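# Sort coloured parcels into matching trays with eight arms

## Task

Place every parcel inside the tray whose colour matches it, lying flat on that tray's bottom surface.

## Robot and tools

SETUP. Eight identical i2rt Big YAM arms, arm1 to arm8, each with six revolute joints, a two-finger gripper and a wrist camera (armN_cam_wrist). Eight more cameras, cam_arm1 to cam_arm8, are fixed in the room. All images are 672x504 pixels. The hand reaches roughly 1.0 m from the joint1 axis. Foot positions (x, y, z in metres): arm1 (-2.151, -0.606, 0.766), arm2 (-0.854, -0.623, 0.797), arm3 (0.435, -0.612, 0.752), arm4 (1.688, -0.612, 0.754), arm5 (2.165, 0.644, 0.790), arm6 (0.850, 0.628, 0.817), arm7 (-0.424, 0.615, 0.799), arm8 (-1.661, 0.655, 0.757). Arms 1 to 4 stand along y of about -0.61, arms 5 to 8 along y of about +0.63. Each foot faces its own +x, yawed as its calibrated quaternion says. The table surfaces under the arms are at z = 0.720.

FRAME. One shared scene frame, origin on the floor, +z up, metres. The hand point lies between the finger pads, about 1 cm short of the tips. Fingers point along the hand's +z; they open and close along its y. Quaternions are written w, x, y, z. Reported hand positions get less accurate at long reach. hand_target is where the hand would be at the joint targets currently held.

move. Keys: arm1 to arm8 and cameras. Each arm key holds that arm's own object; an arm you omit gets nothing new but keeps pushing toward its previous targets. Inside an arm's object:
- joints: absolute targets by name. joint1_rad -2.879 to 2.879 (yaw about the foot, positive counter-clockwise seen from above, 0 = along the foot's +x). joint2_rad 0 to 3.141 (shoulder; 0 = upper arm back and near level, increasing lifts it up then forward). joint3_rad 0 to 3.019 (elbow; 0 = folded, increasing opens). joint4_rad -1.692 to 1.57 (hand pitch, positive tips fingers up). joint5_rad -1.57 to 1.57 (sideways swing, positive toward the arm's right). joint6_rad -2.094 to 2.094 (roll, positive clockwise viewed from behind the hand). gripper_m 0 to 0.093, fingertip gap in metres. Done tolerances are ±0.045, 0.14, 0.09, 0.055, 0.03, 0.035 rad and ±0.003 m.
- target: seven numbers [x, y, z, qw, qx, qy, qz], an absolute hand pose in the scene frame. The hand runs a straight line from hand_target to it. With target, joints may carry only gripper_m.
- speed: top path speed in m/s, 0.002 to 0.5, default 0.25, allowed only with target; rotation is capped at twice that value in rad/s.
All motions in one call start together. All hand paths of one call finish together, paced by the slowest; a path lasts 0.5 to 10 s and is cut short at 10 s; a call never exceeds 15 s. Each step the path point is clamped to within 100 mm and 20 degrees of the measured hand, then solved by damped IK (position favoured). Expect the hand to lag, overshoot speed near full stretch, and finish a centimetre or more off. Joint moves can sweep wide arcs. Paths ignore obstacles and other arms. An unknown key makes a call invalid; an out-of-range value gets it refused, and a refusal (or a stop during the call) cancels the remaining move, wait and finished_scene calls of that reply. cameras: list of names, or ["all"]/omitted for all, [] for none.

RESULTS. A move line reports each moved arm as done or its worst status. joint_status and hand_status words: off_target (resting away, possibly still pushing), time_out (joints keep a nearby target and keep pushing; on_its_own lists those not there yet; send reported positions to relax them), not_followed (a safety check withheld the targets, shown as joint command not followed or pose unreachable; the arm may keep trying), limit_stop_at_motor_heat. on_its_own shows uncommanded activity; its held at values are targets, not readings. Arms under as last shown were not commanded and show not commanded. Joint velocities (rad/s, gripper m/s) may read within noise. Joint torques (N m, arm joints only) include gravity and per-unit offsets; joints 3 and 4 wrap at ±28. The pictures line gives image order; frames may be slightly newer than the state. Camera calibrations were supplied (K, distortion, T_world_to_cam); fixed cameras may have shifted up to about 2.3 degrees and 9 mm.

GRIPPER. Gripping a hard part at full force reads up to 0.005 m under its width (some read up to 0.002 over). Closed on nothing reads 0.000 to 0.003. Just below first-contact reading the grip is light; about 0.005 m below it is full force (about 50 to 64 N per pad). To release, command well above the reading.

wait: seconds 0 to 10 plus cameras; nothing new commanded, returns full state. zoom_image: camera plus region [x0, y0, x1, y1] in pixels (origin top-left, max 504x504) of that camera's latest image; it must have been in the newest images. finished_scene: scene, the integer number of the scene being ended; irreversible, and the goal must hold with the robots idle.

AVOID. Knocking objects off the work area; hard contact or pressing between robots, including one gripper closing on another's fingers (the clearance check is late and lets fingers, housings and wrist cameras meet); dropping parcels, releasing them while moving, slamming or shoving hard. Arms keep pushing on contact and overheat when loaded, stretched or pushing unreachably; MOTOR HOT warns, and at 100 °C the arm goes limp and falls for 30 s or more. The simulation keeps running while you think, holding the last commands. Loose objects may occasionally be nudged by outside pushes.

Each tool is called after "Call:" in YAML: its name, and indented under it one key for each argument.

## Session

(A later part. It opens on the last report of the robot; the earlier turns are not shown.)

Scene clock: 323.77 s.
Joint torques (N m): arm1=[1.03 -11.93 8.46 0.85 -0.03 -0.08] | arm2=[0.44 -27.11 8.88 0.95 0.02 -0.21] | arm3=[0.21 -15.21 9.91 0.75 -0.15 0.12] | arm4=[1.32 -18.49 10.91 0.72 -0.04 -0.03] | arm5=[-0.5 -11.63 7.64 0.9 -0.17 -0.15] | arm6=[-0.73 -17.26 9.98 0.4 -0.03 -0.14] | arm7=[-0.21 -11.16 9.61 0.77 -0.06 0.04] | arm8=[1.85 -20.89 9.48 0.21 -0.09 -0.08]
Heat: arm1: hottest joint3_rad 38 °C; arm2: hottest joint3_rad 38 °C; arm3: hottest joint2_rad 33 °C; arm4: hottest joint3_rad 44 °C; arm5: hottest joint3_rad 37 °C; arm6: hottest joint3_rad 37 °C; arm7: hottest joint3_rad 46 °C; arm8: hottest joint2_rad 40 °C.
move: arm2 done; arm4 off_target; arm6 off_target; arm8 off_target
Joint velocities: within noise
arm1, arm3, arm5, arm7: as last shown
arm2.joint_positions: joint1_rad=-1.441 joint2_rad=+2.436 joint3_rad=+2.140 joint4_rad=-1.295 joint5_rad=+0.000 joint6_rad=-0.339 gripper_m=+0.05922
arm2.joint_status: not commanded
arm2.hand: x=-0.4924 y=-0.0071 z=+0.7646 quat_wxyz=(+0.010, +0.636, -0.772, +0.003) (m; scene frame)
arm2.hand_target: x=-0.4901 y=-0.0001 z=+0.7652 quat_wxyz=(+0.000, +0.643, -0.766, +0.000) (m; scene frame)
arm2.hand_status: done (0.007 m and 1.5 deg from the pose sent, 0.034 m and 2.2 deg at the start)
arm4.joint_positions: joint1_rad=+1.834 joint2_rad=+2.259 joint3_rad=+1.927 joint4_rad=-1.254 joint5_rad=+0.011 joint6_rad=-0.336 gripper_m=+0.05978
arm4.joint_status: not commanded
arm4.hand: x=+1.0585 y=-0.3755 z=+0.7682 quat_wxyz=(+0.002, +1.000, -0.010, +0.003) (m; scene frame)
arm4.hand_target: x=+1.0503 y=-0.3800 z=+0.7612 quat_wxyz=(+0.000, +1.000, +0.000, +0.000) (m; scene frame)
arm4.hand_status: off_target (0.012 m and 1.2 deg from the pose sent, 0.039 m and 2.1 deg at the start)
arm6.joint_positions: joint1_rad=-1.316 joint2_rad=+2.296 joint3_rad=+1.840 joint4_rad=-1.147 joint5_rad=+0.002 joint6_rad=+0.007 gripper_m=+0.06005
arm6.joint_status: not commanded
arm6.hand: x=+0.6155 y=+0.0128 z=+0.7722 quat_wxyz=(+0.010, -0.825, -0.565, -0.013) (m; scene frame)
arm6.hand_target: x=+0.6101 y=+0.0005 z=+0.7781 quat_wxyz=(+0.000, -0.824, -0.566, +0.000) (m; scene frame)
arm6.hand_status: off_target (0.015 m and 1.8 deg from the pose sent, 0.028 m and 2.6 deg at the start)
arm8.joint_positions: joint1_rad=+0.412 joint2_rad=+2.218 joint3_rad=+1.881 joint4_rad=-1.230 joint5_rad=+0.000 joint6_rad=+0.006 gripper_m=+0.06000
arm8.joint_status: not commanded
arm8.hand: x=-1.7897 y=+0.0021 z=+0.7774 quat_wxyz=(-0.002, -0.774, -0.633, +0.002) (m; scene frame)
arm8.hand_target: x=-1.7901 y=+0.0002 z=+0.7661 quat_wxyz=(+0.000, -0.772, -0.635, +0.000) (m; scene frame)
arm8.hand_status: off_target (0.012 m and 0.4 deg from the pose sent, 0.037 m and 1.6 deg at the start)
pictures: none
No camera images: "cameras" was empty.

Call:
move:
  arm8: {"target":[-1.79,0.0,0.754,0,0.7722,0.6354,0],"speed":0.1}
  arm2: {"target":[-0.49,0.0,0.757,0,0.6428,-0.766,0],"speed":0.1}
  arm6: {"target":[0.61,0.0,0.774,0,0.8241,0.5664,0],"speed":0.1}
  arm4: {"target":[1.05,-0.38,0.753,0,1,0,0],"speed":0.1}
  cameras: []

Call:
move:
  arm8: {"joints":{"gripper_m":0.093}}
  arm2: {"joints":{"gripper_m":0.093}}
  arm6: {"joints":{"gripper_m":0.093}}
  arm4: {"joints":{"gripper_m":0.093}}
  cameras: ["arm8_cam_wrist","arm2_cam_wrist","arm6_cam_wrist","arm4_cam_wrist"]

Call:
move:
  arm8: {"target":[-1.79,0.0,0.95,0,0.7722,0.6354,0]}
  arm2: {"target":[-0.49,0.0,0.95,0,0.6428,-0.766,0]}
  arm6: {"target":[0.61,0.0,0.95,0,0.8241,0.5664,0]}
  arm4: {"target":[1.05,-0.38,0.95,0,1,0,0]}
  cameras: []

Call:
move:
  arm8: {"joints":{"joint2_rad":1.2,"joint3_rad":1.4,"joint4_rad":-1.5,"joint5_rad":0,"joint6_rad":0}}
  arm2: {"joints":{"joint2_rad":1.2,"joint3_rad":1.4,"joint4_rad":-1.5,"joint5_rad":0,"joint6_rad":0}}
  arm6: {"joints":{"joint2_rad":1.2,"joint3_rad":1.4,"joint4_rad":-1.5,"joint5_rad":0,"joint6_rad":0}}
  arm4: {"joints":{"joint2_rad":1.2,"joint3_rad":1.4,"joint4_rad":-1.5,"joint5_rad":0,"joint6_rad":0}}
  arm1: {"joints":{"joint1_rad":1.456}}
  arm7: {"joints":{"joint1_rad":-1.038}}
  arm3: {"joints":{"joint1_rad":-1.239}}
  cameras: ["cam_arm2","cam_arm6","cam_arm8"]

Scene clock: 363.10 s.
Joint torques (N m): arm1=[1.49 -11.63 8.4 0.88 0.01 -0.06] | arm2=[0.44 -26.58 8.43 0.96 0.01 -0.21] | arm3=[0.32 -15.27 9.89 0.73 -0.14 0.14] | arm4=[1.32 -18.14 10.25 0.72 -0.04 -0.03] | arm5=[-0.79 -11.75 7.75 0.85 -0.16 -0.17] | arm6=[-0.67 -16.85 9.78 0.49 -0.03 -0.15] | arm7=[-0.09 -11.16 9.59 0.66 -0.07 0.03] | arm8=[1.96 -20.54 8.75 0.27 -0.06 -0.09]
Heat: arm1: hottest joint3_rad 36 °C; arm2: hottest joint2_rad 43 °C; arm3: hottest joint2_rad 32 °C; arm4: hottest joint3_rad 43 °C; arm5: hottest joint3_rad 37 °C; arm6: hottest joint2_rad 39 °C; arm7: hottest joint3_rad 41 °C; arm8: hottest joint2_rad 37 °C.
move: arm2 done; arm4 off_target; arm6 off_target; arm8 off_target
Joint velocities: within noise
arm1, arm3, arm5, arm7: as last shown
arm2.joint_positions: joint1_rad=-1.441 joint2_rad=+2.436 joint3_rad=+2.140 joint4_rad=-1.281 joint5_rad=+0.000 joint6_rad=-0.339 gripper_m=+0.05922
arm2.joint_status: not commanded
arm2.hand: x=-0.4906 y=-0.0040 z=+0.7646 quat_wxyz=(+0.003, +0.636, -0.772, +0.001) (m; scene frame)
arm2.hand_target: x=-0.4901 y=-0.0001 z=+0.7572 quat_wxyz=(+0.000, +0.643, -0.766, +0.000) (m; scene frame)
arm2.hand_status: done (0.009 m and 1.1 deg from the pose sent, 0.011 m and 1.5 deg at the start)
arm3.hand: x=+0.3937 y=-1.0691 z=+1.0096 quat_wxyz=(+0.013, +0.732, +0.682, -0.011) (m; scene frame)
arm4.joint_positions: joint1_rad=+1.834 joint2_rad=+2.261 joint3_rad=+1.927 joint4_rad=-1.238 joint5_rad=+0.011 joint6_rad=-0.336 gripper_m=+0.05978
arm4.joint_status: not commanded
arm4.hand: x=+1.0549 y=-0.3742 z=+0.7672 quat_wxyz=(+0.000, +1.000, -0.010, -0.003) (m; scene frame)
arm4.hand_target: x=+1.0504 y=-0.3800 z=+0.7532 quat_wxyz=(+0.000, +1.000, +0.000, +0.000) (m; scene frame)
arm4.hand_status: off_target (0.016 m and 1.2 deg from the pose sent, 0.018 m and 1.2 deg at the start)
arm6.joint_positions: joint1_rad=-1.316 joint2_rad=+2.296 joint3_rad=+1.840 joint4_rad=-1.142 joint5_rad=+0.002 joint6_rad=+0.007 gripper_m=+0.06005
arm6.joint_status: not commanded
arm6.hand: x=+0.6151 y=+0.0118 z=+0.7722 quat_wxyz=(+0.009, -0.825, -0.565, -0.011) (m; scene frame)
arm6.hand_target: x=+0.6101 y=+0.0004 z=+0.7741 quat_wxyz=(+0.000, -0.824, -0.566, +0.000) (m; scene frame)
arm6.hand_status: off_target (0.013 m and 1.6 deg from the pose sent, 0.014 m and 1.8 deg at the start)
arm8.joint_positions: joint1_rad=+0.412 joint2_rad=+2.226 joint3_rad=+1.876 joint4_rad=-1.207 joint5_rad=+0.000 joint6_rad=+0.006 gripper_m=+0.06000
arm8.joint_status: not commanded
arm8.hand: x=-1.7903 y=-0.0009 z=+0.7708 quat_wxyz=(-0.005, -0.774, -0.633, +0.006) (m; scene frame)
arm8.hand_target: x=-1.7900 y=+0.0004 z=+0.7542 quat_wxyz=(+0.000, -0.772, -0.635, +0.000) (m; scene frame)
arm8.hand_status: off_target (0.017 m and 0.9 deg from the pose sent, 0.024 m and 0.4 deg at the start)
pictures: none
No camera images: "cameras" was empty.

Scene clock: 363.73 s.
Joint torques (N m): arm1=[1.26 -11.63 8.42 0.98 -0.02 -0.07] | arm2=[0.44 -26.52 8.44 0.95 0.01 -0.21] | arm3=[0.15 -15.09 9.88 0.73 -0.16 0.13] | arm4=[1.32 -18.14 10.26 0.73 -0.04 -0.03] | arm5=[-0.73 -12.04 7.64 0.76 -0.16 -0.17] | arm6=[-0.73 -16.85 9.78 0.51 -0.03 -0.14] | arm7=[-0.15 -11.16 9.65 0.68 -0.07 0.04] | arm8=[1.9 -20.84 8.81 0.31 -0.08 -0.09]
Heat: arm1: hottest joint3_rad 36 °C; arm2: hottest joint2_rad 44 °C; arm3: hottest joint2_rad 32 °C; arm4: hottest joint3_rad 42 °C; arm5: hottest joint3_rad 37 °C; arm6: hottest joint2_rad 39 °C; arm7: hottest joint3_rad 41 °C; arm8: hottest joint2_rad 37 °C.
move: arm2 done; arm4 done; arm6 done; arm8 done
Joint velocities: within noise
arm1, arm3, arm5: as last shown
arm2.joint_positions: joint1_rad=-1.441 joint2_rad=+2.436 joint3_rad=+2.140 joint4_rad=-1.281 joint5_rad=+0.000 joint6_rad=-0.339 gripper_m=+0.09283
arm2.joint_status: all done
arm2.hand: x=-0.4906 y=-0.0040 z=+0.7646 quat_wxyz=(+0.003, +0.636, -0.771, +0.001) (m; scene frame)
arm2.hand_target: x=-0.4901 y=-0.0001 z=+0.7572 quat_wxyz=(+0.000, +0.643, -0.766, +0.000) (m; scene frame)
arm2.hand_status: not commanded
arm4.joint_positions: joint1_rad=+1.834 joint2_rad=+2.261 joint3_rad=+1.927 joint4_rad=-1.238 joint5_rad=+0.011 joint6_rad=-0.336 gripper_m=+0.09281
arm4.joint_status: all done
arm4.hand: x=+1.0549 y=-0.3742 z=+0.7672 quat_wxyz=(+0.000, +1.000, -0.009, -0.003) (m; scene frame)
arm4.hand_target: x=+1.0504 y=-0.3800 z=+0.7532 quat_wxyz=(+0.000, +1.000, +0.000, +0.000) (m; scene frame)
arm4.hand_status: not commanded
arm6.joint_positions: joint1_rad=-1.316 joint2_rad=+2.296 joint3_rad=+1.840 joint4_rad=-1.142 joint5_rad=+0.002 joint6_rad=+0.007 gripper_m=+0.09278
arm6.joint_status: all done
arm6.hand: x=+0.6151 y=+0.0118 z=+0.7722 quat_wxyz=(+0.009, -0.825, -0.565, -0.011) (m; scene frame)
arm6.hand_target: x=+0.6101 y=+0.0004 z=+0.7741 quat_wxyz=(+0.000, -0.824, -0.566, +0.000) (m; scene frame)
arm6.hand_status: not commanded
arm7.joint_positions: joint1_rad=+2.143 joint2_rad=+1.504 joint3_rad=+1.506 joint4_rad=-1.514 joint5_rad=+0.000 joint6_rad=+0.008 gripper_m=+0.09399
arm7.joint_status: not commanded
arm7.hand: x=-0.3921 y=+1.0739 z=+1.0688 quat_wxyz=(-0.022, +0.680, -0.733, -0.022) (m; scene frame)
arm7.hand_target: x=-0.3927 y=+1.0753 z=+1.0682 quat_wxyz=(-0.027, +0.683, -0.729, -0.025) (m; scene frame)
arm7.hand_status: not commanded
arm8.joint_positions: joint1_rad=+0.412 joint2_rad=+2.226 joint3_rad=+1.876 joint4_rad=-1.207 joint5_rad=+0.000 joint6_rad=+0.006 gripper_m=+0.09283
arm8.joint_status: all done
arm8.hand: x=-1.7903 y=-0.0009 z=+0.7708 quat_wxyz=(-0.005, -0.774, -0.633, +0.006) (m; scene frame)
arm8.hand_target: x=-1.7900 y=+0.0004 z=+0.7542 quat_wxyz=(+0.000, -0.772, -0.635, +0.000) (m; scene frame)
arm8.hand_status: not commanded
pictures: arm2_cam_wrist, arm4_cam_wrist, arm6_cam_wrist, arm8_cam_wrist
camera_calibration:
arm2_cam_wrist: T_world_to_cam=[[0.980665, -0.195465, 0.00952079, 0.471863], [-0.163626, -0.792296, 0.587787, -0.528432], [-0.107348, -0.57798, -0.80896, 0.684138], [0, 0, 0, 1]] pos_world=[-0.475763, 0.0689759, 0.859553]
arm4_cam_wrist: T_world_to_cam=[[0.00497841, 0.999912, 0.0122636, 0.356931], [0.817773, -0.0111291, 0.575434, -1.30358], [0.57552, 0.00716406, -0.817756, 0.147806], [0, 0, 0, 1]] pos_world=[0.979187, -0.372466, 0.866613]
arm6_cam_wrist: T_world_to_cam=[[-0.934651, 0.355464, 0.00851778, 0.562667], [0.289795, 0.747665, 0.597508, -0.64262], [0.206024, 0.56093, -0.801817, 0.610101], [0, 0, 0, 1]] pos_world=[0.58643, -0.0617678, 0.868368]
arm8_cam_wrist: T_world_to_cam=[[-0.978911, 0.204002, -0.0107881, -1.74298], [0.160261, 0.799621, 0.578725, -0.154214], [0.126687, 0.564792, -0.815451, 0.976351], [0, 0, 0, 1]] pos_world=[-1.8052, -0.0725502, 0.866611]

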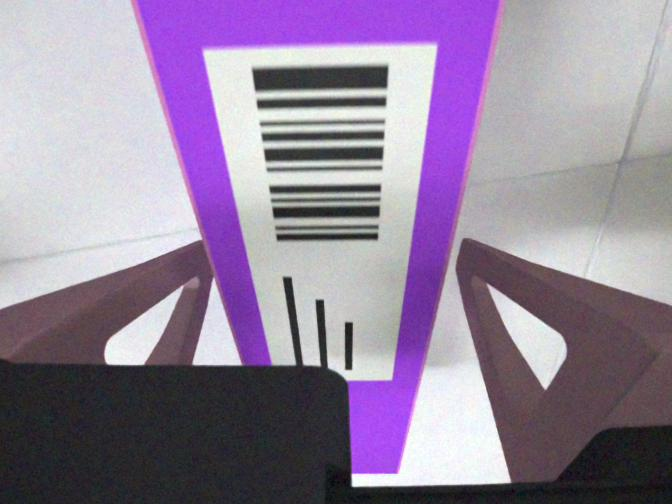

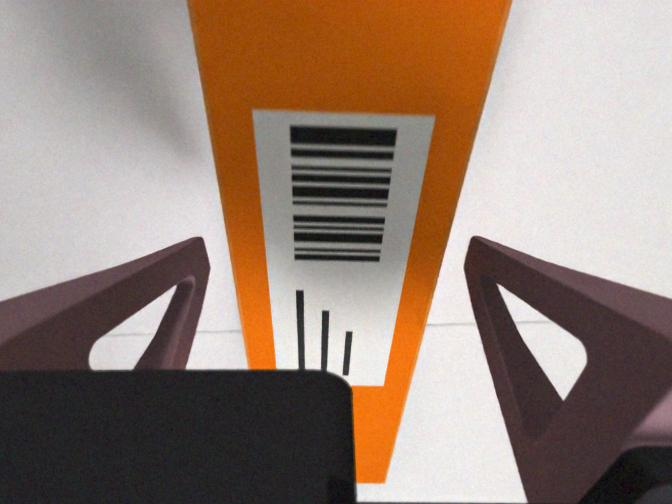

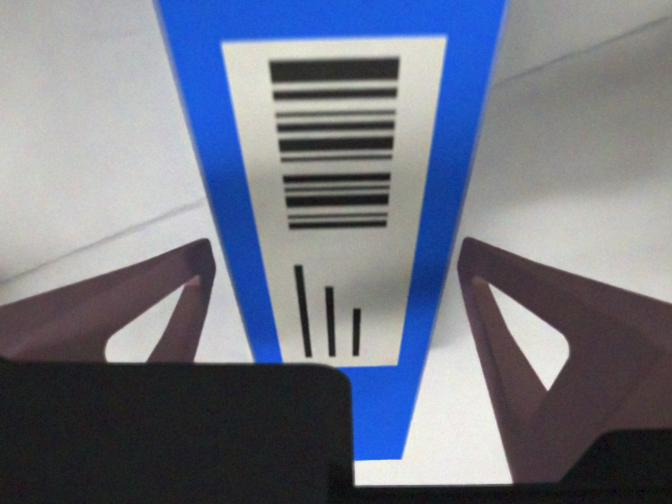

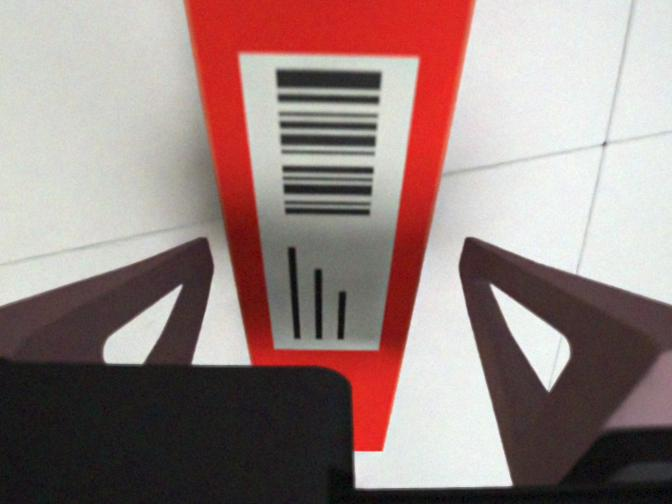

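Scene clock: 365.67 s.
Joint torques (N m): arm1=[1.14 -11.99 8.46 0.83 -0.01 -0.05] | arm2=[0.44 -25.93 12.15 0.1 0.01 -0.21] | arm3=[0.26 -15.15 9.92 0.75 -0.15 0.13] | arm4=[1.67 -17.61 15.32 -0.23 -0.04 0.01] | arm5=[-0.97 -11.75 7.77 0.88 -0.13 -0.13] | arm6=[-0.67 -17.79 13.04 -0.25 -0.02 -0.14] | arm7=[-0.21 -11.28 9.59 0.75 -0.07 0.04] | arm8=[2.26 -20.37 14.35 -0.61 -0.06 -0.1]
Heat: arm1: hottest joint3_rad 36 °C; arm2: hottest joint2_rad 43 °C; arm3: hottest joint2_rad 32 °C; arm4: hottest joint3_rad 43 °C; arm5: hottest joint3_rad 37 °C; arm6: hottest joint2_rad 39 °C; arm7: hottest joint3_rad 41 °C; arm8: hottest joint2_rad 38 °C.
move: arm2 off_target; arm4 off_target; arm6 off_target; arm8 off_target
Joint velocities: within noise
arm1, arm3, arm5, arm7: as last shown
arm2.joint_positions: joint1_rad=-1.441 joint2_rad=+2.340 joint3_rad=+2.431 joint4_rad=-1.669 joint5_rad=+0.000 joint6_rad=-0.339 gripper_m=+0.09292
arm2.joint_status: not commanded
arm2.hand: x=-0.4932 y=-0.0087 z=+0.9424 quat_wxyz=(+0.003, +0.636, -0.771, +0.001) (m; scene frame)
arm2.hand_target: x=-0.4905 y=-0.0007 z=+0.9498 quat_wxyz=(-0.008, +0.643, -0.766, -0.003) (m; scene frame)
arm2.hand_status: off_target (0.012 m and 1.0 deg from the pose sent, 0.186 m and 1.0 deg at the start; pose on its path clipped on 5 of 58 steps; a joint's target at an end of its range on 29 of 58 steps)
arm4.joint_positions: joint1_rad=+1.834 joint2_rad=+2.178 joint3_rad=+2.251 joint4_rad=-1.675 joint5_rad=+0.011 joint6_rad=-0.336 gripper_m=+0.09290
arm4.joint_status: not commanded
arm4.hand: x=+1.0655 y=-0.3756 z=+0.9434 quat_wxyz=(+0.005, +1.000, -0.009, +0.011) (m; scene frame)
arm4.hand_target: x=+1.0510 y=-0.3803 z=+0.9498 quat_wxyz=(+0.000, +1.000, +0.000, -0.001) (m; scene frame)
arm4.hand_status: off_target (0.017 m and 1.7 deg from the pose sent, 0.183 m and 1.1 deg at the start; pose on its path clipped on 7 of 58 steps)
arm6.joint_positions: joint1_rad=-1.316 joint2_rad=+2.169 joint3_rad=+2.035 joint4_rad=-1.489 joint5_rad=+0.002 joint6_rad=+0.007 gripper_m=+0.09288
arm6.joint_status: not commanded
arm6.hand: x=+0.6162 y=+0.0145 z=+0.9256 quat_wxyz=(+0.016, -0.825, -0.565, -0.021) (m; scene frame)
arm6.hand_target: x=+0.6105 y=+0.0014 z=+0.9501 quat_wxyz=(+0.000, -0.824, -0.566, +0.000) (m; scene frame)
arm6.hand_status: off_target (0.029 m and 3.0 deg from the pose sent, 0.178 m and 1.6 deg at the start; pose on its path clipped on 8 of 58 steps)
arm8.joint_positions: joint1_rad=+0.412 joint2_rad=+2.129 joint3_rad=+2.173 joint4_rad=-1.634 joint5_rad=+0.000 joint6_rad=+0.006 gripper_m=+0.09292
arm8.joint_status: not commanded
arm8.hand: x=-1.7880 y=+0.0109 z=+0.9448 quat_wxyz=(+0.006, -0.774, -0.633, -0.007) (m; scene frame)
arm8.hand_target: x=-1.7900 y=+0.0006 z=+0.9501 quat_wxyz=(+0.000, -0.772, -0.635, +0.001) (m; scene frame)
arm8.hand_status: off_target (0.012 m and 1.1 deg from the pose sent, 0.179 m and 1.0 deg at the start; pose on its path clipped on 7 of 58 steps)
pictures: none
No camera images: "cameras" was empty.

Scene clock: 368.20 s.
Joint torques (N m): arm1=[1.38 -12.63 8.49 0.31 0.09 -0.06] | arm2=[0.44 -9.82 8.38 1.32 0.01 0.08] | arm3=[-1.2 -17.03 9.91 0.02 -0.18 0.11] | arm4=[1.44 -6.59 10.15 1.24 -0.16 0.11] | arm5=[-0.21 -11.87 7.57 0.85 -0.15 -0.16] | arm6=[-0.73 -6.24 9.09 0.39 -0.03 -0.16] | arm7=[-0.38 -12.16 9.59 0.03 -0.1 0.05] | arm8=[1.9 -6.95 9.65 0.68 -0.08 -0.06]
Heat: arm1: hottest joint3_rad 36 °C; arm2: hottest joint2_rad 43 °C; arm3: hottest joint2_rad 32 °C; arm4: hottest joint3_rad 43 °C; arm5: hottest joint3_rad 36 °C; arm6: hottest joint2_rad 39 °C; arm7: hottest joint3_rad 41 °C; arm8: hottest joint2_rad 38 °C.
move: arm1 done; arm2 done; arm3 done; arm4 done; arm6 done; arm7 done; arm8 done
Joint velocities: within noise
arm1.joint_positions: joint1_rad=+1.451 joint2_rad=+1.505 joint3_rad=+1.504 joint4_rad=-1.496 joint5_rad=-0.001 joint6_rad=+0.006 gripper_m=+0.09401
arm1.joint_status: all done
arm1.hand: x=-1.9117 y=-0.2059 z=+1.0297 quat_wxyz=(-0.031, +0.489, -0.872, -0.013) (m; scene frame)
arm1.hand_target: x=-1.9148 y=-0.2069 z=+1.0305 quat_wxyz=(-0.030, +0.493, -0.869, -0.012) (m; scene frame)
arm1.hand_status: not commanded
arm2.joint_positions: joint1_rad=-1.441 joint2_rad=+1.203 joint3_rad=+1.401 joint4_rad=-1.509 joint5_rad=+0.000 joint6_rad=-0.014 gripper_m=+0.09292
arm2.joint_status: all done
arm2.hand: x=-0.6580 y=-0.2900 z=+1.1436 quat_wxyz=(-0.113, +0.499, -0.857, -0.064) (m; scene frame)
arm2.hand_target: x=-0.6582 y=-0.2883 z=+1.1448 quat_wxyz=(-0.117, +0.493, -0.859, -0.068) (m; scene frame)
arm2.hand_status: not commanded
arm3.joint_positions: joint1_rad=-1.233 joint2_rad=+1.530 joint3_rad=+1.492 joint4_rad=-1.494 joint5_rad=+0.002 joint6_rad=-0.014 gripper_m=+0.09402
arm3.joint_status: all done
arm3.hand: x=+0.5600 y=-0.1652 z=+1.0067 quat_wxyz=(-0.020, +0.610, -0.792, -0.012) (m; scene frame)
arm3.hand_target: x=+0.5614 y=-0.1692 z=+1.0228 quat_wxyz=(-0.032, +0.602, -0.798, -0.022) (m; scene frame)
arm3.hand_status: not commanded
arm4.joint_positions: joint1_rad=+1.834 joint2_rad=+1.199 joint3_rad=+1.406 joint4_rad=-1.512 joint5_rad=+0.002 joint6_rad=-0.009 gripper_m=+0.09290
arm4.joint_status: all done
arm4.hand: x=+1.3301 y=-0.4731 z=+1.1055 quat_wxyz=(-0.019, +0.976, -0.172, -0.135) (m; scene frame)
arm4.hand_target: x=+1.3262 y=-0.4781 z=+1.1040 quat_wxyz=(-0.017, +0.976, -0.169, -0.138) (m; scene frame)
arm4.hand_status: not commanded
arm5: as last shown
arm6.joint_positions: joint1_rad=-1.316 joint2_rad=+1.205 joint3_rad=+1.396 joint4_rad=-1.494 joint5_rad=+0.002 joint6_rad=+0.007 gripper_m=+0.09288
arm6.joint_status: all done
arm6.hand: x=+0.7112 y=+0.2641 z=+1.1610 quat_wxyz=(-0.075, -0.818, -0.560, +0.110) (m; scene frame)
arm6.hand_target: x=+0.7116 y=+0.2660 z=+1.1643 quat_wxyz=(-0.077, -0.816, -0.562, +0.111) (m; scene frame)
arm6.hand_status: not commanded
arm7.joint_positions: joint1_rad=-1.037 joint2_rad=+1.515 joint3_rad=+1.506 joint4_rad=-1.495 joint5_rad=+0.001 joint6_rad=+0.007 gripper_m=+0.09403
arm7.joint_status: all done
arm7.hand: x=-0.4736 y=+0.1499 z=+1.0619 quat_wxyz=(-0.021, -0.745, -0.666, +0.024) (m; scene frame)
arm7.hand_target: x=-0.4732 y=+0.1546 z=+1.0658 quat_wxyz=(-0.023, -0.743, -0.668, +0.026) (m; scene frame)
arm7.hand_status: not commanded
arm8.joint_positions: joint1_rad=+0.412 joint2_rad=+1.191 joint3_rad=+1.403 joint4_rad=-1.509 joint5_rad=+0.000 joint6_rad=+0.006 gripper_m=+0.09292
arm8.joint_status: all done
arm8.hand: x=-1.7355 y=+0.2785 z=+1.1089 quat_wxyz=(-0.087, -0.767, -0.627, +0.105) (m; scene frame)
arm8.hand_target: x=-1.7362 y=+0.2748 z=+1.1048 quat_wxyz=(-0.086, -0.765, -0.630, +0.104) (m; scene frame)
arm8.hand_status: not commanded
pictures: cam_arm2, cam_arm6, cam_arm8

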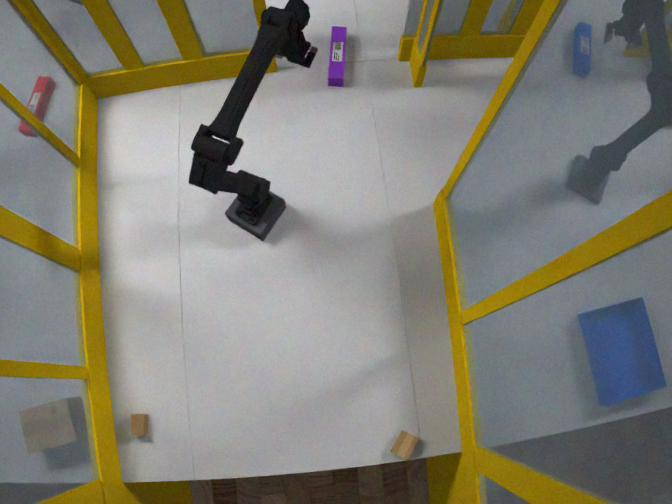

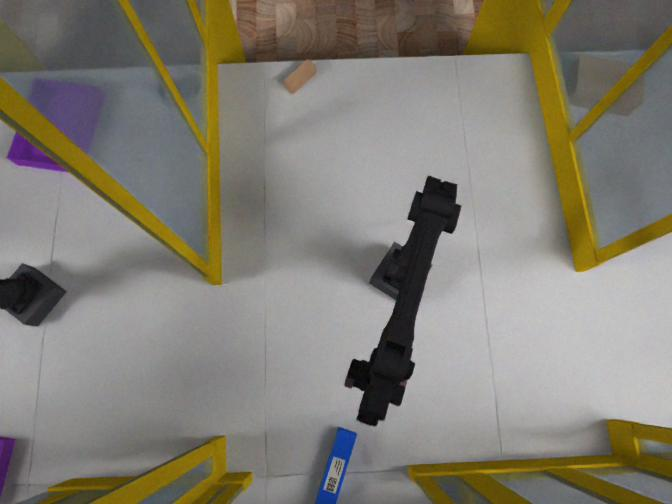

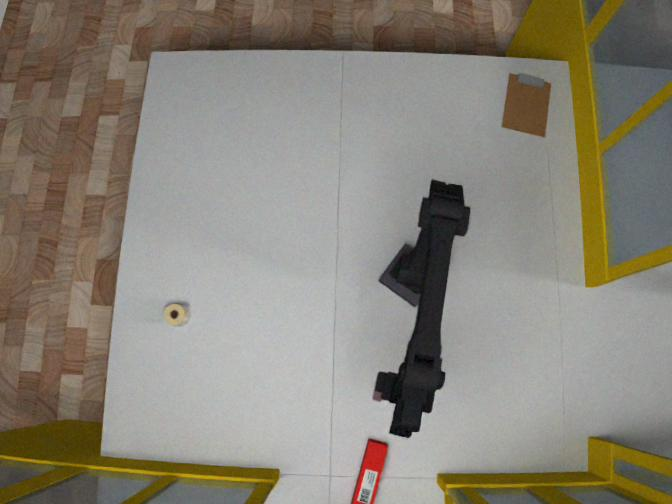

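Call:
move:
  arm1: {"target":[-1.787,0.005,0.875,0,0.6334,-0.7738,0]}
  arm7: {"target":[-0.491,-0.009,0.875,0,0.7716,0.6361,0]}
  arm3: {"target":[0.617,0.017,0.88,0,0.565,-0.8251,0]}
  cameras: ["arm1_cam_wrist","arm7_cam_wrist","arm3_cam_wrist"]

Scene clock: 381.37 s.
Joint torques (N m): arm1=[1.38 -20.31 12.46 -0.17 -0.04 -0.08] | arm2=[0.38 -9.82 8.38 1.32 0.01 0.08] | arm3=[-1.44 -22.77 13.96 -0.31 -0.25 0.14] | arm4=[1.44 -6.59 10.15 1.25 -0.16 0.11] | arm5=[-0.5 -12.28 7.58 0.73 -0.17 -0.2] | arm6=[-0.73 -6.36 9.09 0.36 -0.02 -0.16] | arm7=[-0.21 -16.15 14.43 0.09 -0.13 0.21] | arm8=[1.67 -7.06 9.62 0.61 -0.08 -0.08]
Heat: arm1: hottest joint3_rad 36 °C; arm2: hottest joint2_rad 40 °C; arm3: hottest joint2_rad 32 °C; arm4: hottest joint3_rad 42 °C; arm5: hottest joint3_rad 36 °C; arm6: hottest joint2_rad 37 °C; arm7: hottest joint3_rad 41 °C; arm8: hottest joint2_rad 37 °C.
move: arm1 off_target; arm3 off_target; arm7 off_target
Joint velocities: within noise
arm1.joint_positions: joint1_rad=+1.451 joint2_rad=+2.281 joint3_rad=+2.239 joint4_rad=-1.535 joint5_rad=-0.005 joint6_rad=-0.333 gripper_m=+0.09401
arm1.joint_status: not commanded
arm1.hand: x=-1.7901 y=-0.0054 z=+0.8722 quat_wxyz=(+0.006, +0.629, -0.777, +0.004) (m; scene frame)
arm1.hand_target: x=-1.7872 y=+0.0045 z=+0.8750 quat_wxyz=(-0.001, +0.633, -0.774, +0.000) (m; scene frame)
arm1.hand_status: off_target (0.011 m and 1.0 deg from the pose sent, 0.290 m and 20.4 deg at the start)
arm2, arm4, arm5, arm6, arm8: as last shown
arm3.joint_positions: joint1_rad=-1.233 joint2_rad=+2.116 joint3_rad=+1.934 joint4_rad=-1.438 joint5_rad=+0.000 joint6_rad=+0.071 gripper_m=+0.09402
arm3.joint_status: not commanded
arm3.hand: x=+0.6075 y=+0.0037 z=+0.8606 quat_wxyz=(+0.015, +0.576, -0.817, +0.015) (m; scene frame)
arm3.hand_target: x=+0.6167 y=+0.0159 z=+0.8801 quat_wxyz=(+0.000, +0.565, -0.825, +0.000) (m; scene frame)
arm3.hand_status: off_target (0.025 m and 2.8 deg from the pose sent, 0.229 m and 7.0 deg at the start)
arm4.joint_positions: joint1_rad=+1.834 joint2_rad=+1.199 joint3_rad=+1.406 joint4_rad=-1.512 joint5_rad=+0.002 joint6_rad=-0.008 gripper_m=+0.09290
arm4.hand_target: x=+1.3262 y=-0.4780 z=+1.1040 quat_wxyz=(-0.017, +0.976, -0.169, -0.138) (m; scene frame)
arm7.joint_positions: joint1_rad=-1.037 joint2_rad=+2.048 joint3_rad=+1.710 joint4_rad=-1.279 joint5_rad=+0.001 joint6_rad=+0.076 gripper_m=+0.09403
arm7.joint_status: not commanded
arm7.hand: x=-0.4883 y=+0.0130 z=+0.8609 quat_wxyz=(+0.017, -0.768, -0.640, -0.017) (m; scene frame)
arm7.hand_target: x=-0.4908 y=-0.0078 z=+0.8757 quat_wxyz=(+0.000, -0.771, -0.636, +0.000) (m; scene frame)
arm7.hand_status: off_target (0.026 m and 2.8 deg from the pose sent, 0.246 m and 5.8 deg at the start)
pictures: arm1_cam_wrist, arm3_cam_wrist, arm7_cam_wrist
camera_calibration:
arm1_cam_wrist: T_world_to_cam=[[0.974535, -0.224153, -0.00608573, 1.74962], [-0.178155, -0.790464, 0.586027, -0.829598], [-0.13617, -0.570019, -0.810269, 0.58649], [0, 0, 0, 1]] pos_world=[-1.773, 0.0707257, 0.972029]
arm3_cam_wrist: T_world_to_cam=[[0.939884, -0.341101, 0.0163457, -0.584844], [-0.278437, -0.737747, 0.614982, -0.351478], [-0.197712, -0.582563, -0.788372, 0.924732], [0, 0, 0, 1]] pos_world=[0.634652, 0.0799222, 0.954745]
arm7_cam_wrist: T_world_to_cam=[[-0.986116, 0.165087, 0.0179285, -0.502293], [0.141661, 0.779984, 0.609555, -0.459427], [0.0866459, 0.603632, -0.792541, 0.837983], [0, 0, 0, 1]] pos_world=[-0.502845, -0.0645658, 0.953187]

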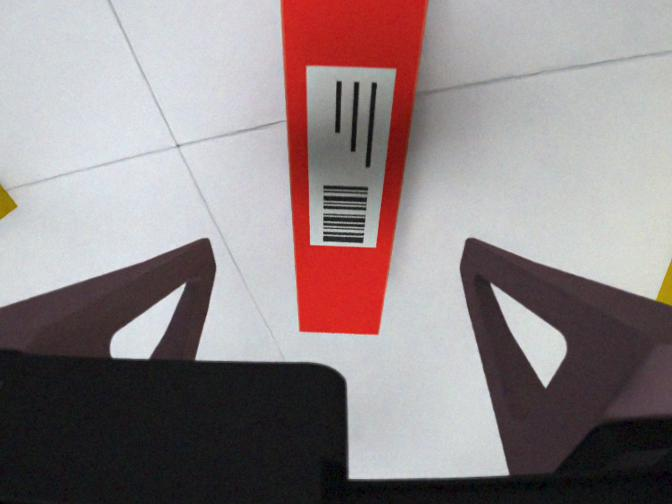

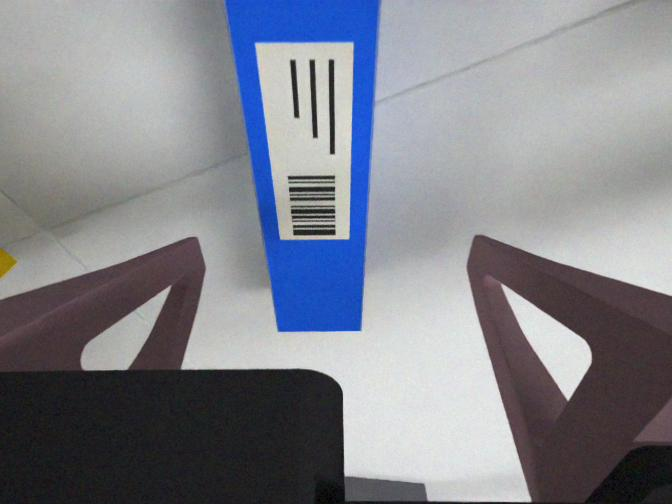

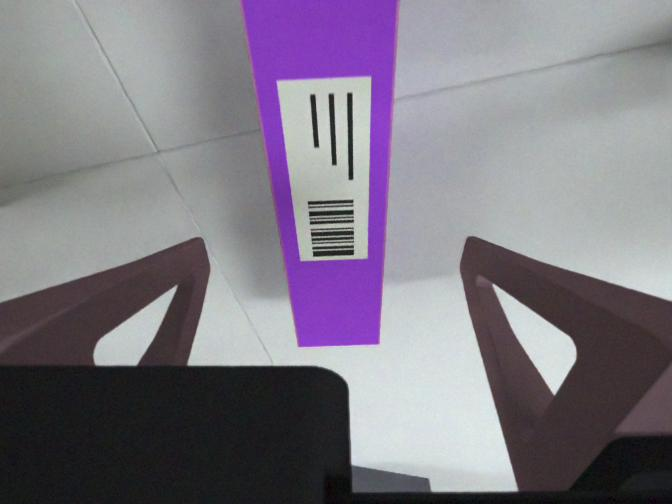

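Call:
move:
  arm1: {"target":[-1.783,-0.002,0.763,0,0.6129,-0.7902,0],"speed":0.2}
  arm7: {"target":[-0.4915,-0.008,0.77,0,0.7518,0.6594,0],"speed":0.2}
  arm3: {"target":[0.602,0.013,0.773,0,0.5771,-0.8166,0],"speed":0.2}
  cameras: ["arm1_cam_wrist","arm7_cam_wrist","arm3_cam_wrist"]

Call:
move:
  arm1: {"joints":{"gripper_m":0.05}}
  arm7: {"joints":{"gripper_m":0.05}}
  arm3: {"joints":{"gripper_m":0.05}}
  cameras: []

Call:
move:
  arm1: {"target":[-1.783,-0.002,0.96,0,0.6129,-0.7902,0],"speed":0.2}
  arm7: {"target":[-0.4915,-0.008,0.96,0,0.7518,0.6594,0],"speed":0.2}
  arm3: {"target":[0.602,0.013,0.96,0,0.5771,-0.8166,0],"speed":0.2}
  cameras: ["cam_arm1","cam_arm7","cam_arm6"]

Scene clock: 410.77 s.
Joint torques (N m): arm1=[0.56 -21.13 8.25 0.66 -0.06 0.07] | arm2=[0.44 -9.82 8.39 1.31 0.01 0.08] | arm3=[0.44 -23.53 9.21 0.59 -0.26 0.03] | arm4=[1.44 -6.59 10.15 1.24 -0.16 0.11] | arm5=[-0.62 -11.87 7.62 0.76 -0.15 -0.15] | arm6=[-0.73 -6.36 9.09 0.4 -0.02 -0.16] | arm7=[-0.56 -17.2 8.58 0.49 -0.11 0.01] | arm8=[2.14 -6.89 9.63 0.7 -0.08 -0.09]
Heat: arm1: hottest joint3_rad 38 °C; arm2: hottest joint2_rad 36 °C; arm3: hottest joint3_rad 36 °C; arm4: hottest joint3_rad 42 °C; arm5: hottest joint3_rad 36 °C; arm6: hottest joint3_rad 37 °C; arm7: hottest joint3_rad 47 °C; arm8: hottest joint2_rad 35 °C.
move: arm1 done; arm3 off_target; arm7 done
Joint velocities: within noise
arm1.joint_positions: joint1_rad=+1.451 joint2_rad=+2.342 joint3_rad=+2.085 joint4_rad=-1.305 joint5_rad=-0.005 joint6_rad=-0.306 gripper_m=+0.09401
arm1.joint_status: not commanded
arm1.hand: x=-1.7868 y=-0.0015 z=+0.7727 quat_wxyz=(-0.001, +0.618, -0.786, +0.001) (m; scene frame)
arm1.hand_target: x=-1.7830 y=-0.0023 z=+0.7630 quat_wxyz=(+0.000, +0.613, -0.790, +0.000) (m; scene frame)
arm1.hand_status: done (0.010 m and 0.8 deg from the pose sent, 0.109 m and 2.5 deg at the start)
arm2, arm4, arm5, arm6, arm8: as last shown
arm3.joint_positions: joint1_rad=-1.233 joint2_rad=+2.178 joint3_rad=+1.792 joint4_rad=-1.215 joint5_rad=+0.000 joint6_rad=+0.071 gripper_m=+0.09402
arm3.joint_status: not commanded
arm3.hand: x=+0.6081 y=+0.0047 z=+0.7697 quat_wxyz=(+0.007, +0.576, -0.818, +0.008) (m; scene frame)
arm3.hand_target: x=+0.6020 y=+0.0128 z=+0.7731 quat_wxyz=(+0.000, +0.577, -0.817, +0.000) (m; scene frame)
arm3.hand_status: off_target (0.011 m and 1.3 deg from the pose sent, 0.088 m and 2.4 deg at the start)
arm7.joint_positions: joint1_rad=-1.037 joint2_rad=+2.167 joint3_rad=+1.667 joint4_rad=-1.072 joint5_rad=+0.001 joint6_rad=+0.032 gripper_m=+0.09403
arm7.joint_status: not commanded
arm7.hand: x=-0.4905 y=-0.0070 z=+0.7742 quat_wxyz=(+0.002, -0.754, -0.657, -0.001) (m; scene frame)
arm7.hand_target: x=-0.4914 y=-0.0081 z=+0.7701 quat_wxyz=(+0.000, -0.752, -0.659, +0.000) (m; scene frame)
arm7.hand_status: done (0.004 m and 0.5 deg from the pose sent, 0.093 m and 4.1 deg at the start)
pictures: arm1_cam_wrist, arm3_cam_wrist, arm7_cam_wrist
camera_calibration:
arm1_cam_wrist: T_world_to_cam=[[0.96808, -0.25064, -0.00125174, 1.7314], [-0.204583, -0.793053, 0.57377, -0.805428], [-0.144803, -0.555199, -0.819015, 0.499918], [0, 0, 0, 1]] pos_world=[-1.76852, 0.0727646, 0.873739]
arm3_cam_wrist: T_world_to_cam=[[0.939847, -0.341272, 0.0148565, -0.582425], [-0.281502, -0.749139, 0.599623, -0.280985], [-0.193505, -0.567736, -0.800145, 0.860244], [0, 0, 0, 1]] pos_world=[0.634754, 0.0791288, 0.865457]
arm7_cam_wrist: T_world_to_cam=[[-0.99241, 0.122035, 0.0151831, -0.500841], [0.108605, 0.811817, 0.573723, -0.378833], [0.0576881, 0.571017, -0.818909, 0.787584], [0, 0, 0, 1]] pos_world=[-0.50133, -0.0810608, 0.86991]

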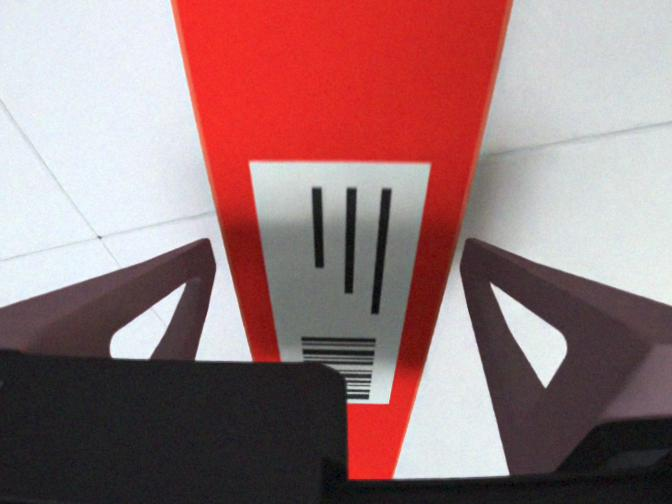

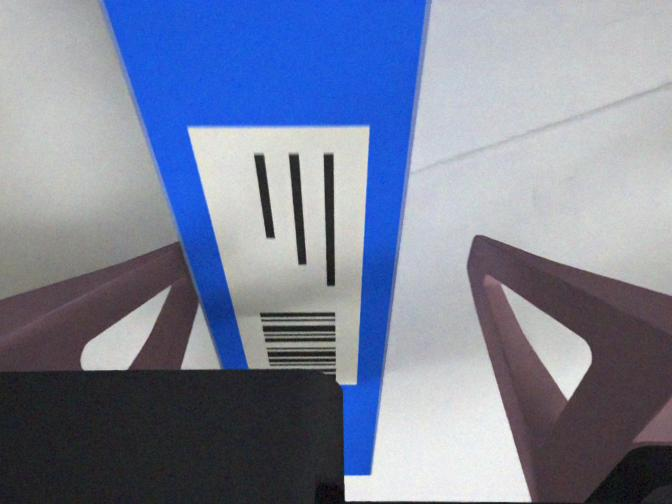

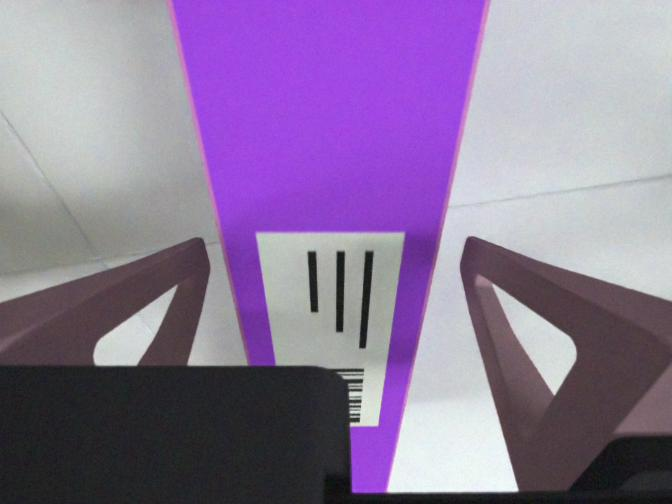

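Scene clock: 411.40 s.
Joint torques (N m): arm1=[0.56 -21.54 8.24 0.64 -0.02 0.08] | arm2=[0.44 -9.82 8.38 1.32 0.01 0.08] | arm3=[0.15 -23.24 9.1 0.58 -0.23 0.06] | arm4=[1.44 -6.59 10.15 1.24 -0.16 0.11] | arm5=[-1.03 -11.99 7.56 0.81 -0.14 -0.16] | arm6=[-0.67 -6.3 9.09 0.39 -0.03 -0.16] | arm7=[-0.38 -16.97 8.57 0.53 -0.12 0.04] | arm8=[1.9 -6.77 9.7 0.65 -0.07 -0.1]
Heat: arm1: hottest joint3_rad 38 °C; arm2: hottest joint2_rad 36 °C; arm3: hottest joint3_rad 36 °C; arm4: hottest joint3_rad 42 °C; arm5: hottest joint3_rad 36 °C; arm6: hottest joint3_rad 37 °C; arm7: hottest joint3_rad 47 °C; arm8: hottest joint2_rad 35 °C.
move: arm1 off_target; arm3 off_target; arm7 off_target
Joint velocities: within noise
arm1.joint_positions: joint1_rad=+1.451 joint2_rad=+2.342 joint3_rad=+2.085 joint4_rad=-1.305 joint5_rad=-0.006 joint6_rad=-0.305 gripper_m=+0.05931
arm1.joint_status: gripper_m off_target (ended at +0.05933, target +0.05000)
arm1.hand: x=-1.7869 y=-0.0013 z=+0.7727 quat_wxyz=(-0.001, +0.618, -0.786, +0.001) (m; scene frame)
arm1.hand_target: x=-1.7830 y=-0.0022 z=+0.7630 quat_wxyz=(+0.000, +0.613, -0.790, +0.000) (m; scene frame)
arm1.hand_status: not commanded
arm2, arm4, arm6, arm8: as last shown
arm3.joint_positions: joint1_rad=-1.233 joint2_rad=+2.178 joint3_rad=+1.792 joint4_rad=-1.215 joint5_rad=-0.001 joint6_rad=+0.071 gripper_m=+0.05866
arm3.joint_status: gripper_m off_target (ended at +0.05870, target +0.05000)
arm3.hand: x=+0.6080 y=+0.0047 z=+0.7697 quat_wxyz=(+0.008, +0.576, -0.818, +0.008) (m; scene frame)
arm3.hand_target: x=+0.6020 y=+0.0128 z=+0.7731 quat_wxyz=(+0.000, +0.577, -0.817, +0.000) (m; scene frame)
arm3.hand_status: not commanded
arm5.joint_positions: joint1_rad=-1.689 joint2_rad=+1.516 joint3_rad=+1.487 joint4_rad=-1.512 joint5_rad=+0.000 joint6_rad=+0.010 gripper_m=+0.09396
arm5.joint_status: not commanded
arm5.hand: x=+2.3337 y=+1.0678 z=+1.0488 quat_wxyz=(-0.015, +0.557, -0.830, -0.009) (m; scene frame)
arm5.hand_target: x=+2.3346 y=+1.0718 z=+1.0615 quat_wxyz=(-0.033, +0.561, -0.827, -0.021) (m; scene frame)
arm5.hand_status: not commanded
arm7.joint_positions: joint1_rad=-1.037 joint2_rad=+2.167 joint3_rad=+1.667 joint4_rad=-1.072 joint5_rad=+0.001 joint6_rad=+0.031 gripper_m=+0.06054
arm7.joint_status: gripper_m off_target (ended at +0.06057, target +0.05000)
arm7.hand: x=-0.4905 y=-0.0070 z=+0.7742 quat_wxyz=(+0.002, -0.754, -0.657, -0.001) (m; scene frame)
arm7.hand_target: x=-0.4914 y=-0.0081 z=+0.7701 quat_wxyz=(+0.000, -0.752, -0.659, +0.000) (m; scene frame)
arm7.hand_status: not commanded
pictures: none
No camera images: "cameras" was empty.

Scene clock: 413.27 s.
Joint torques (N m): arm1=[0.56 -21.48 12.42 -0.08 -0.02 0.07] | arm2=[0.44 -9.82 8.39 1.32 0.01 0.08] | arm3=[0.15 -23.65 14.52 -0.24 -0.22 0.03] | arm4=[1.44 -6.59 10.15 1.24 -0.16 0.11] | arm5=[-0.91 -12.28 7.49 0.91 -0.16 -0.18] | arm6=[-0.73 -6.36 9.09 0.39 -0.02 -0.16] | arm7=[-0.73 -16.97 15.31 -0.38 -0.11 0.04] | arm8=[1.96 -7 9.62 0.62 -0.08 -0.09]
Heat: arm1: hottest joint3_rad 38 °C; arm2: hottest joint2_rad 36 °C; arm3: hottest joint3_rad 36 °C; arm4: hottest joint3_rad 42 °C; arm5: hottest joint3_rad 36 °C; arm6: hottest joint3_rad 37 °C; arm7: hottest joint3_rad 47 °C; arm8: hottest joint2_rad 35 °C.
move: arm1 off_target; arm3 off_target; arm7 off_target
Joint velocities: within noise
arm1.joint_positions: joint1_rad=+1.451 joint2_rad=+2.252 joint3_rad=+2.379 joint4_rad=-1.673 joint5_rad=-0.006 joint6_rad=-0.305 gripper_m=+0.05931
arm1.joint_status: not commanded
arm1.hand: x=-1.7916 y=-0.0065 z=+0.9455 quat_wxyz=(-0.009, +0.618, -0.786, -0.002) (m; scene frame)
arm1.hand_target: x=-1.7835 y=-0.0031 z=+0.9595 quat_wxyz=(-0.023, +0.613, -0.790, -0.008) (m; scene frame)
arm1.hand_status: off_target (0.018 m and 1.3 deg from the pose sent, 0.187 m and 0.8 deg at the start; a joint's target at an end of its range on 28 of 56 steps)
arm2, arm4, arm5, arm6, arm8: as last shown
arm3.joint_positions: joint1_rad=-1.233 joint2_rad=+2.094 joint3_rad=+2.081 joint4_rad=-1.624 joint5_rad=-0.001 joint6_rad=+0.071 gripper_m=+0.05866
arm3.joint_status: not commanded
arm3.hand: x=+0.6057 y=-0.0007 z=+0.9307 quat_wxyz=(+0.022, +0.575, -0.817, +0.019) (m; scene frame)
arm3.hand_target: x=+0.6016 y=+0.0114 z=+0.9599 quat_wxyz=(+0.000, +0.577, -0.817, +0.000) (m; scene frame)
arm3.hand_status: off_target (0.033 m and 3.4 deg from the pose sent, 0.191 m and 1.3 deg at the start)
arm7.joint_positions: joint1_rad=-1.037 joint2_rad=+2.010 joint3_rad=+1.848 joint4_rad=-1.460 joint5_rad=+0.001 joint6_rad=+0.031 gripper_m=+0.06054
arm7.joint_status: not commanded
arm7.hand: x=-0.4886 y=+0.0094 z=+0.9346 quat_wxyz=(+0.019, -0.754, -0.657, -0.020) (m; scene frame)
arm7.hand_target: x=-0.4913 y=-0.0065 z=+0.9603 quat_wxyz=(+0.000, -0.752, -0.659, +0.001) (m; scene frame)
arm7.hand_status: off_target (0.031 m and 3.2 deg from the pose sent, 0.186 m and 0.5 deg at the start)
pictures: cam_arm1, cam_arm6, cam_arm7

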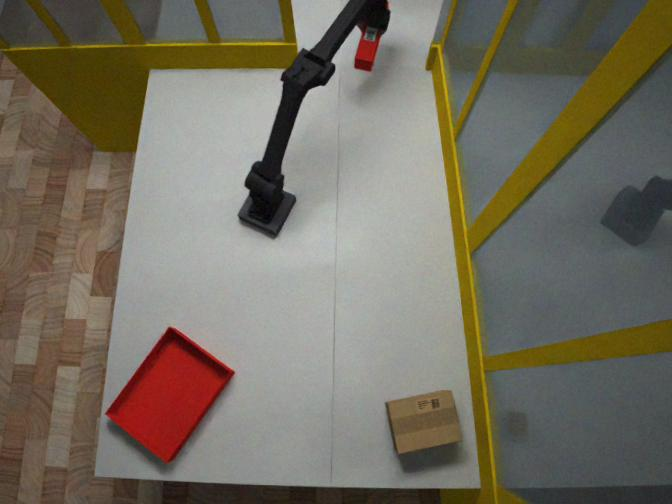

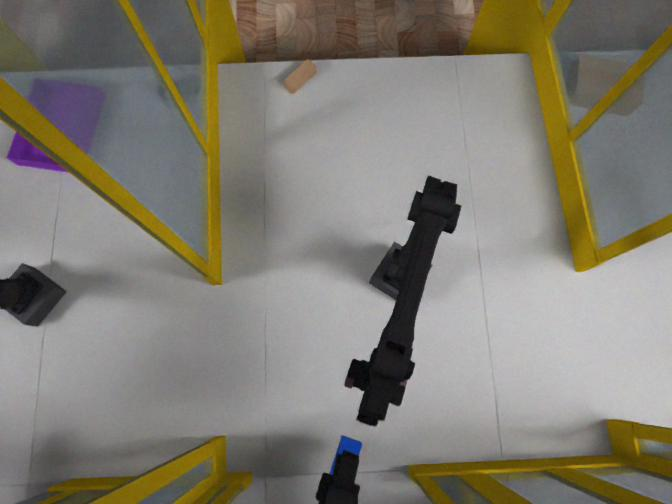

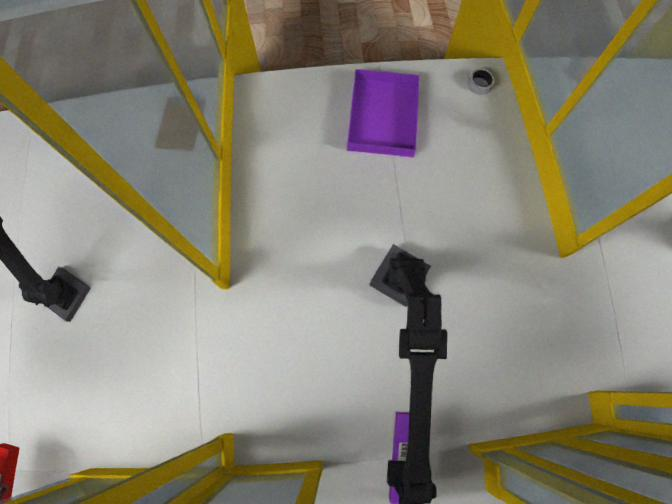

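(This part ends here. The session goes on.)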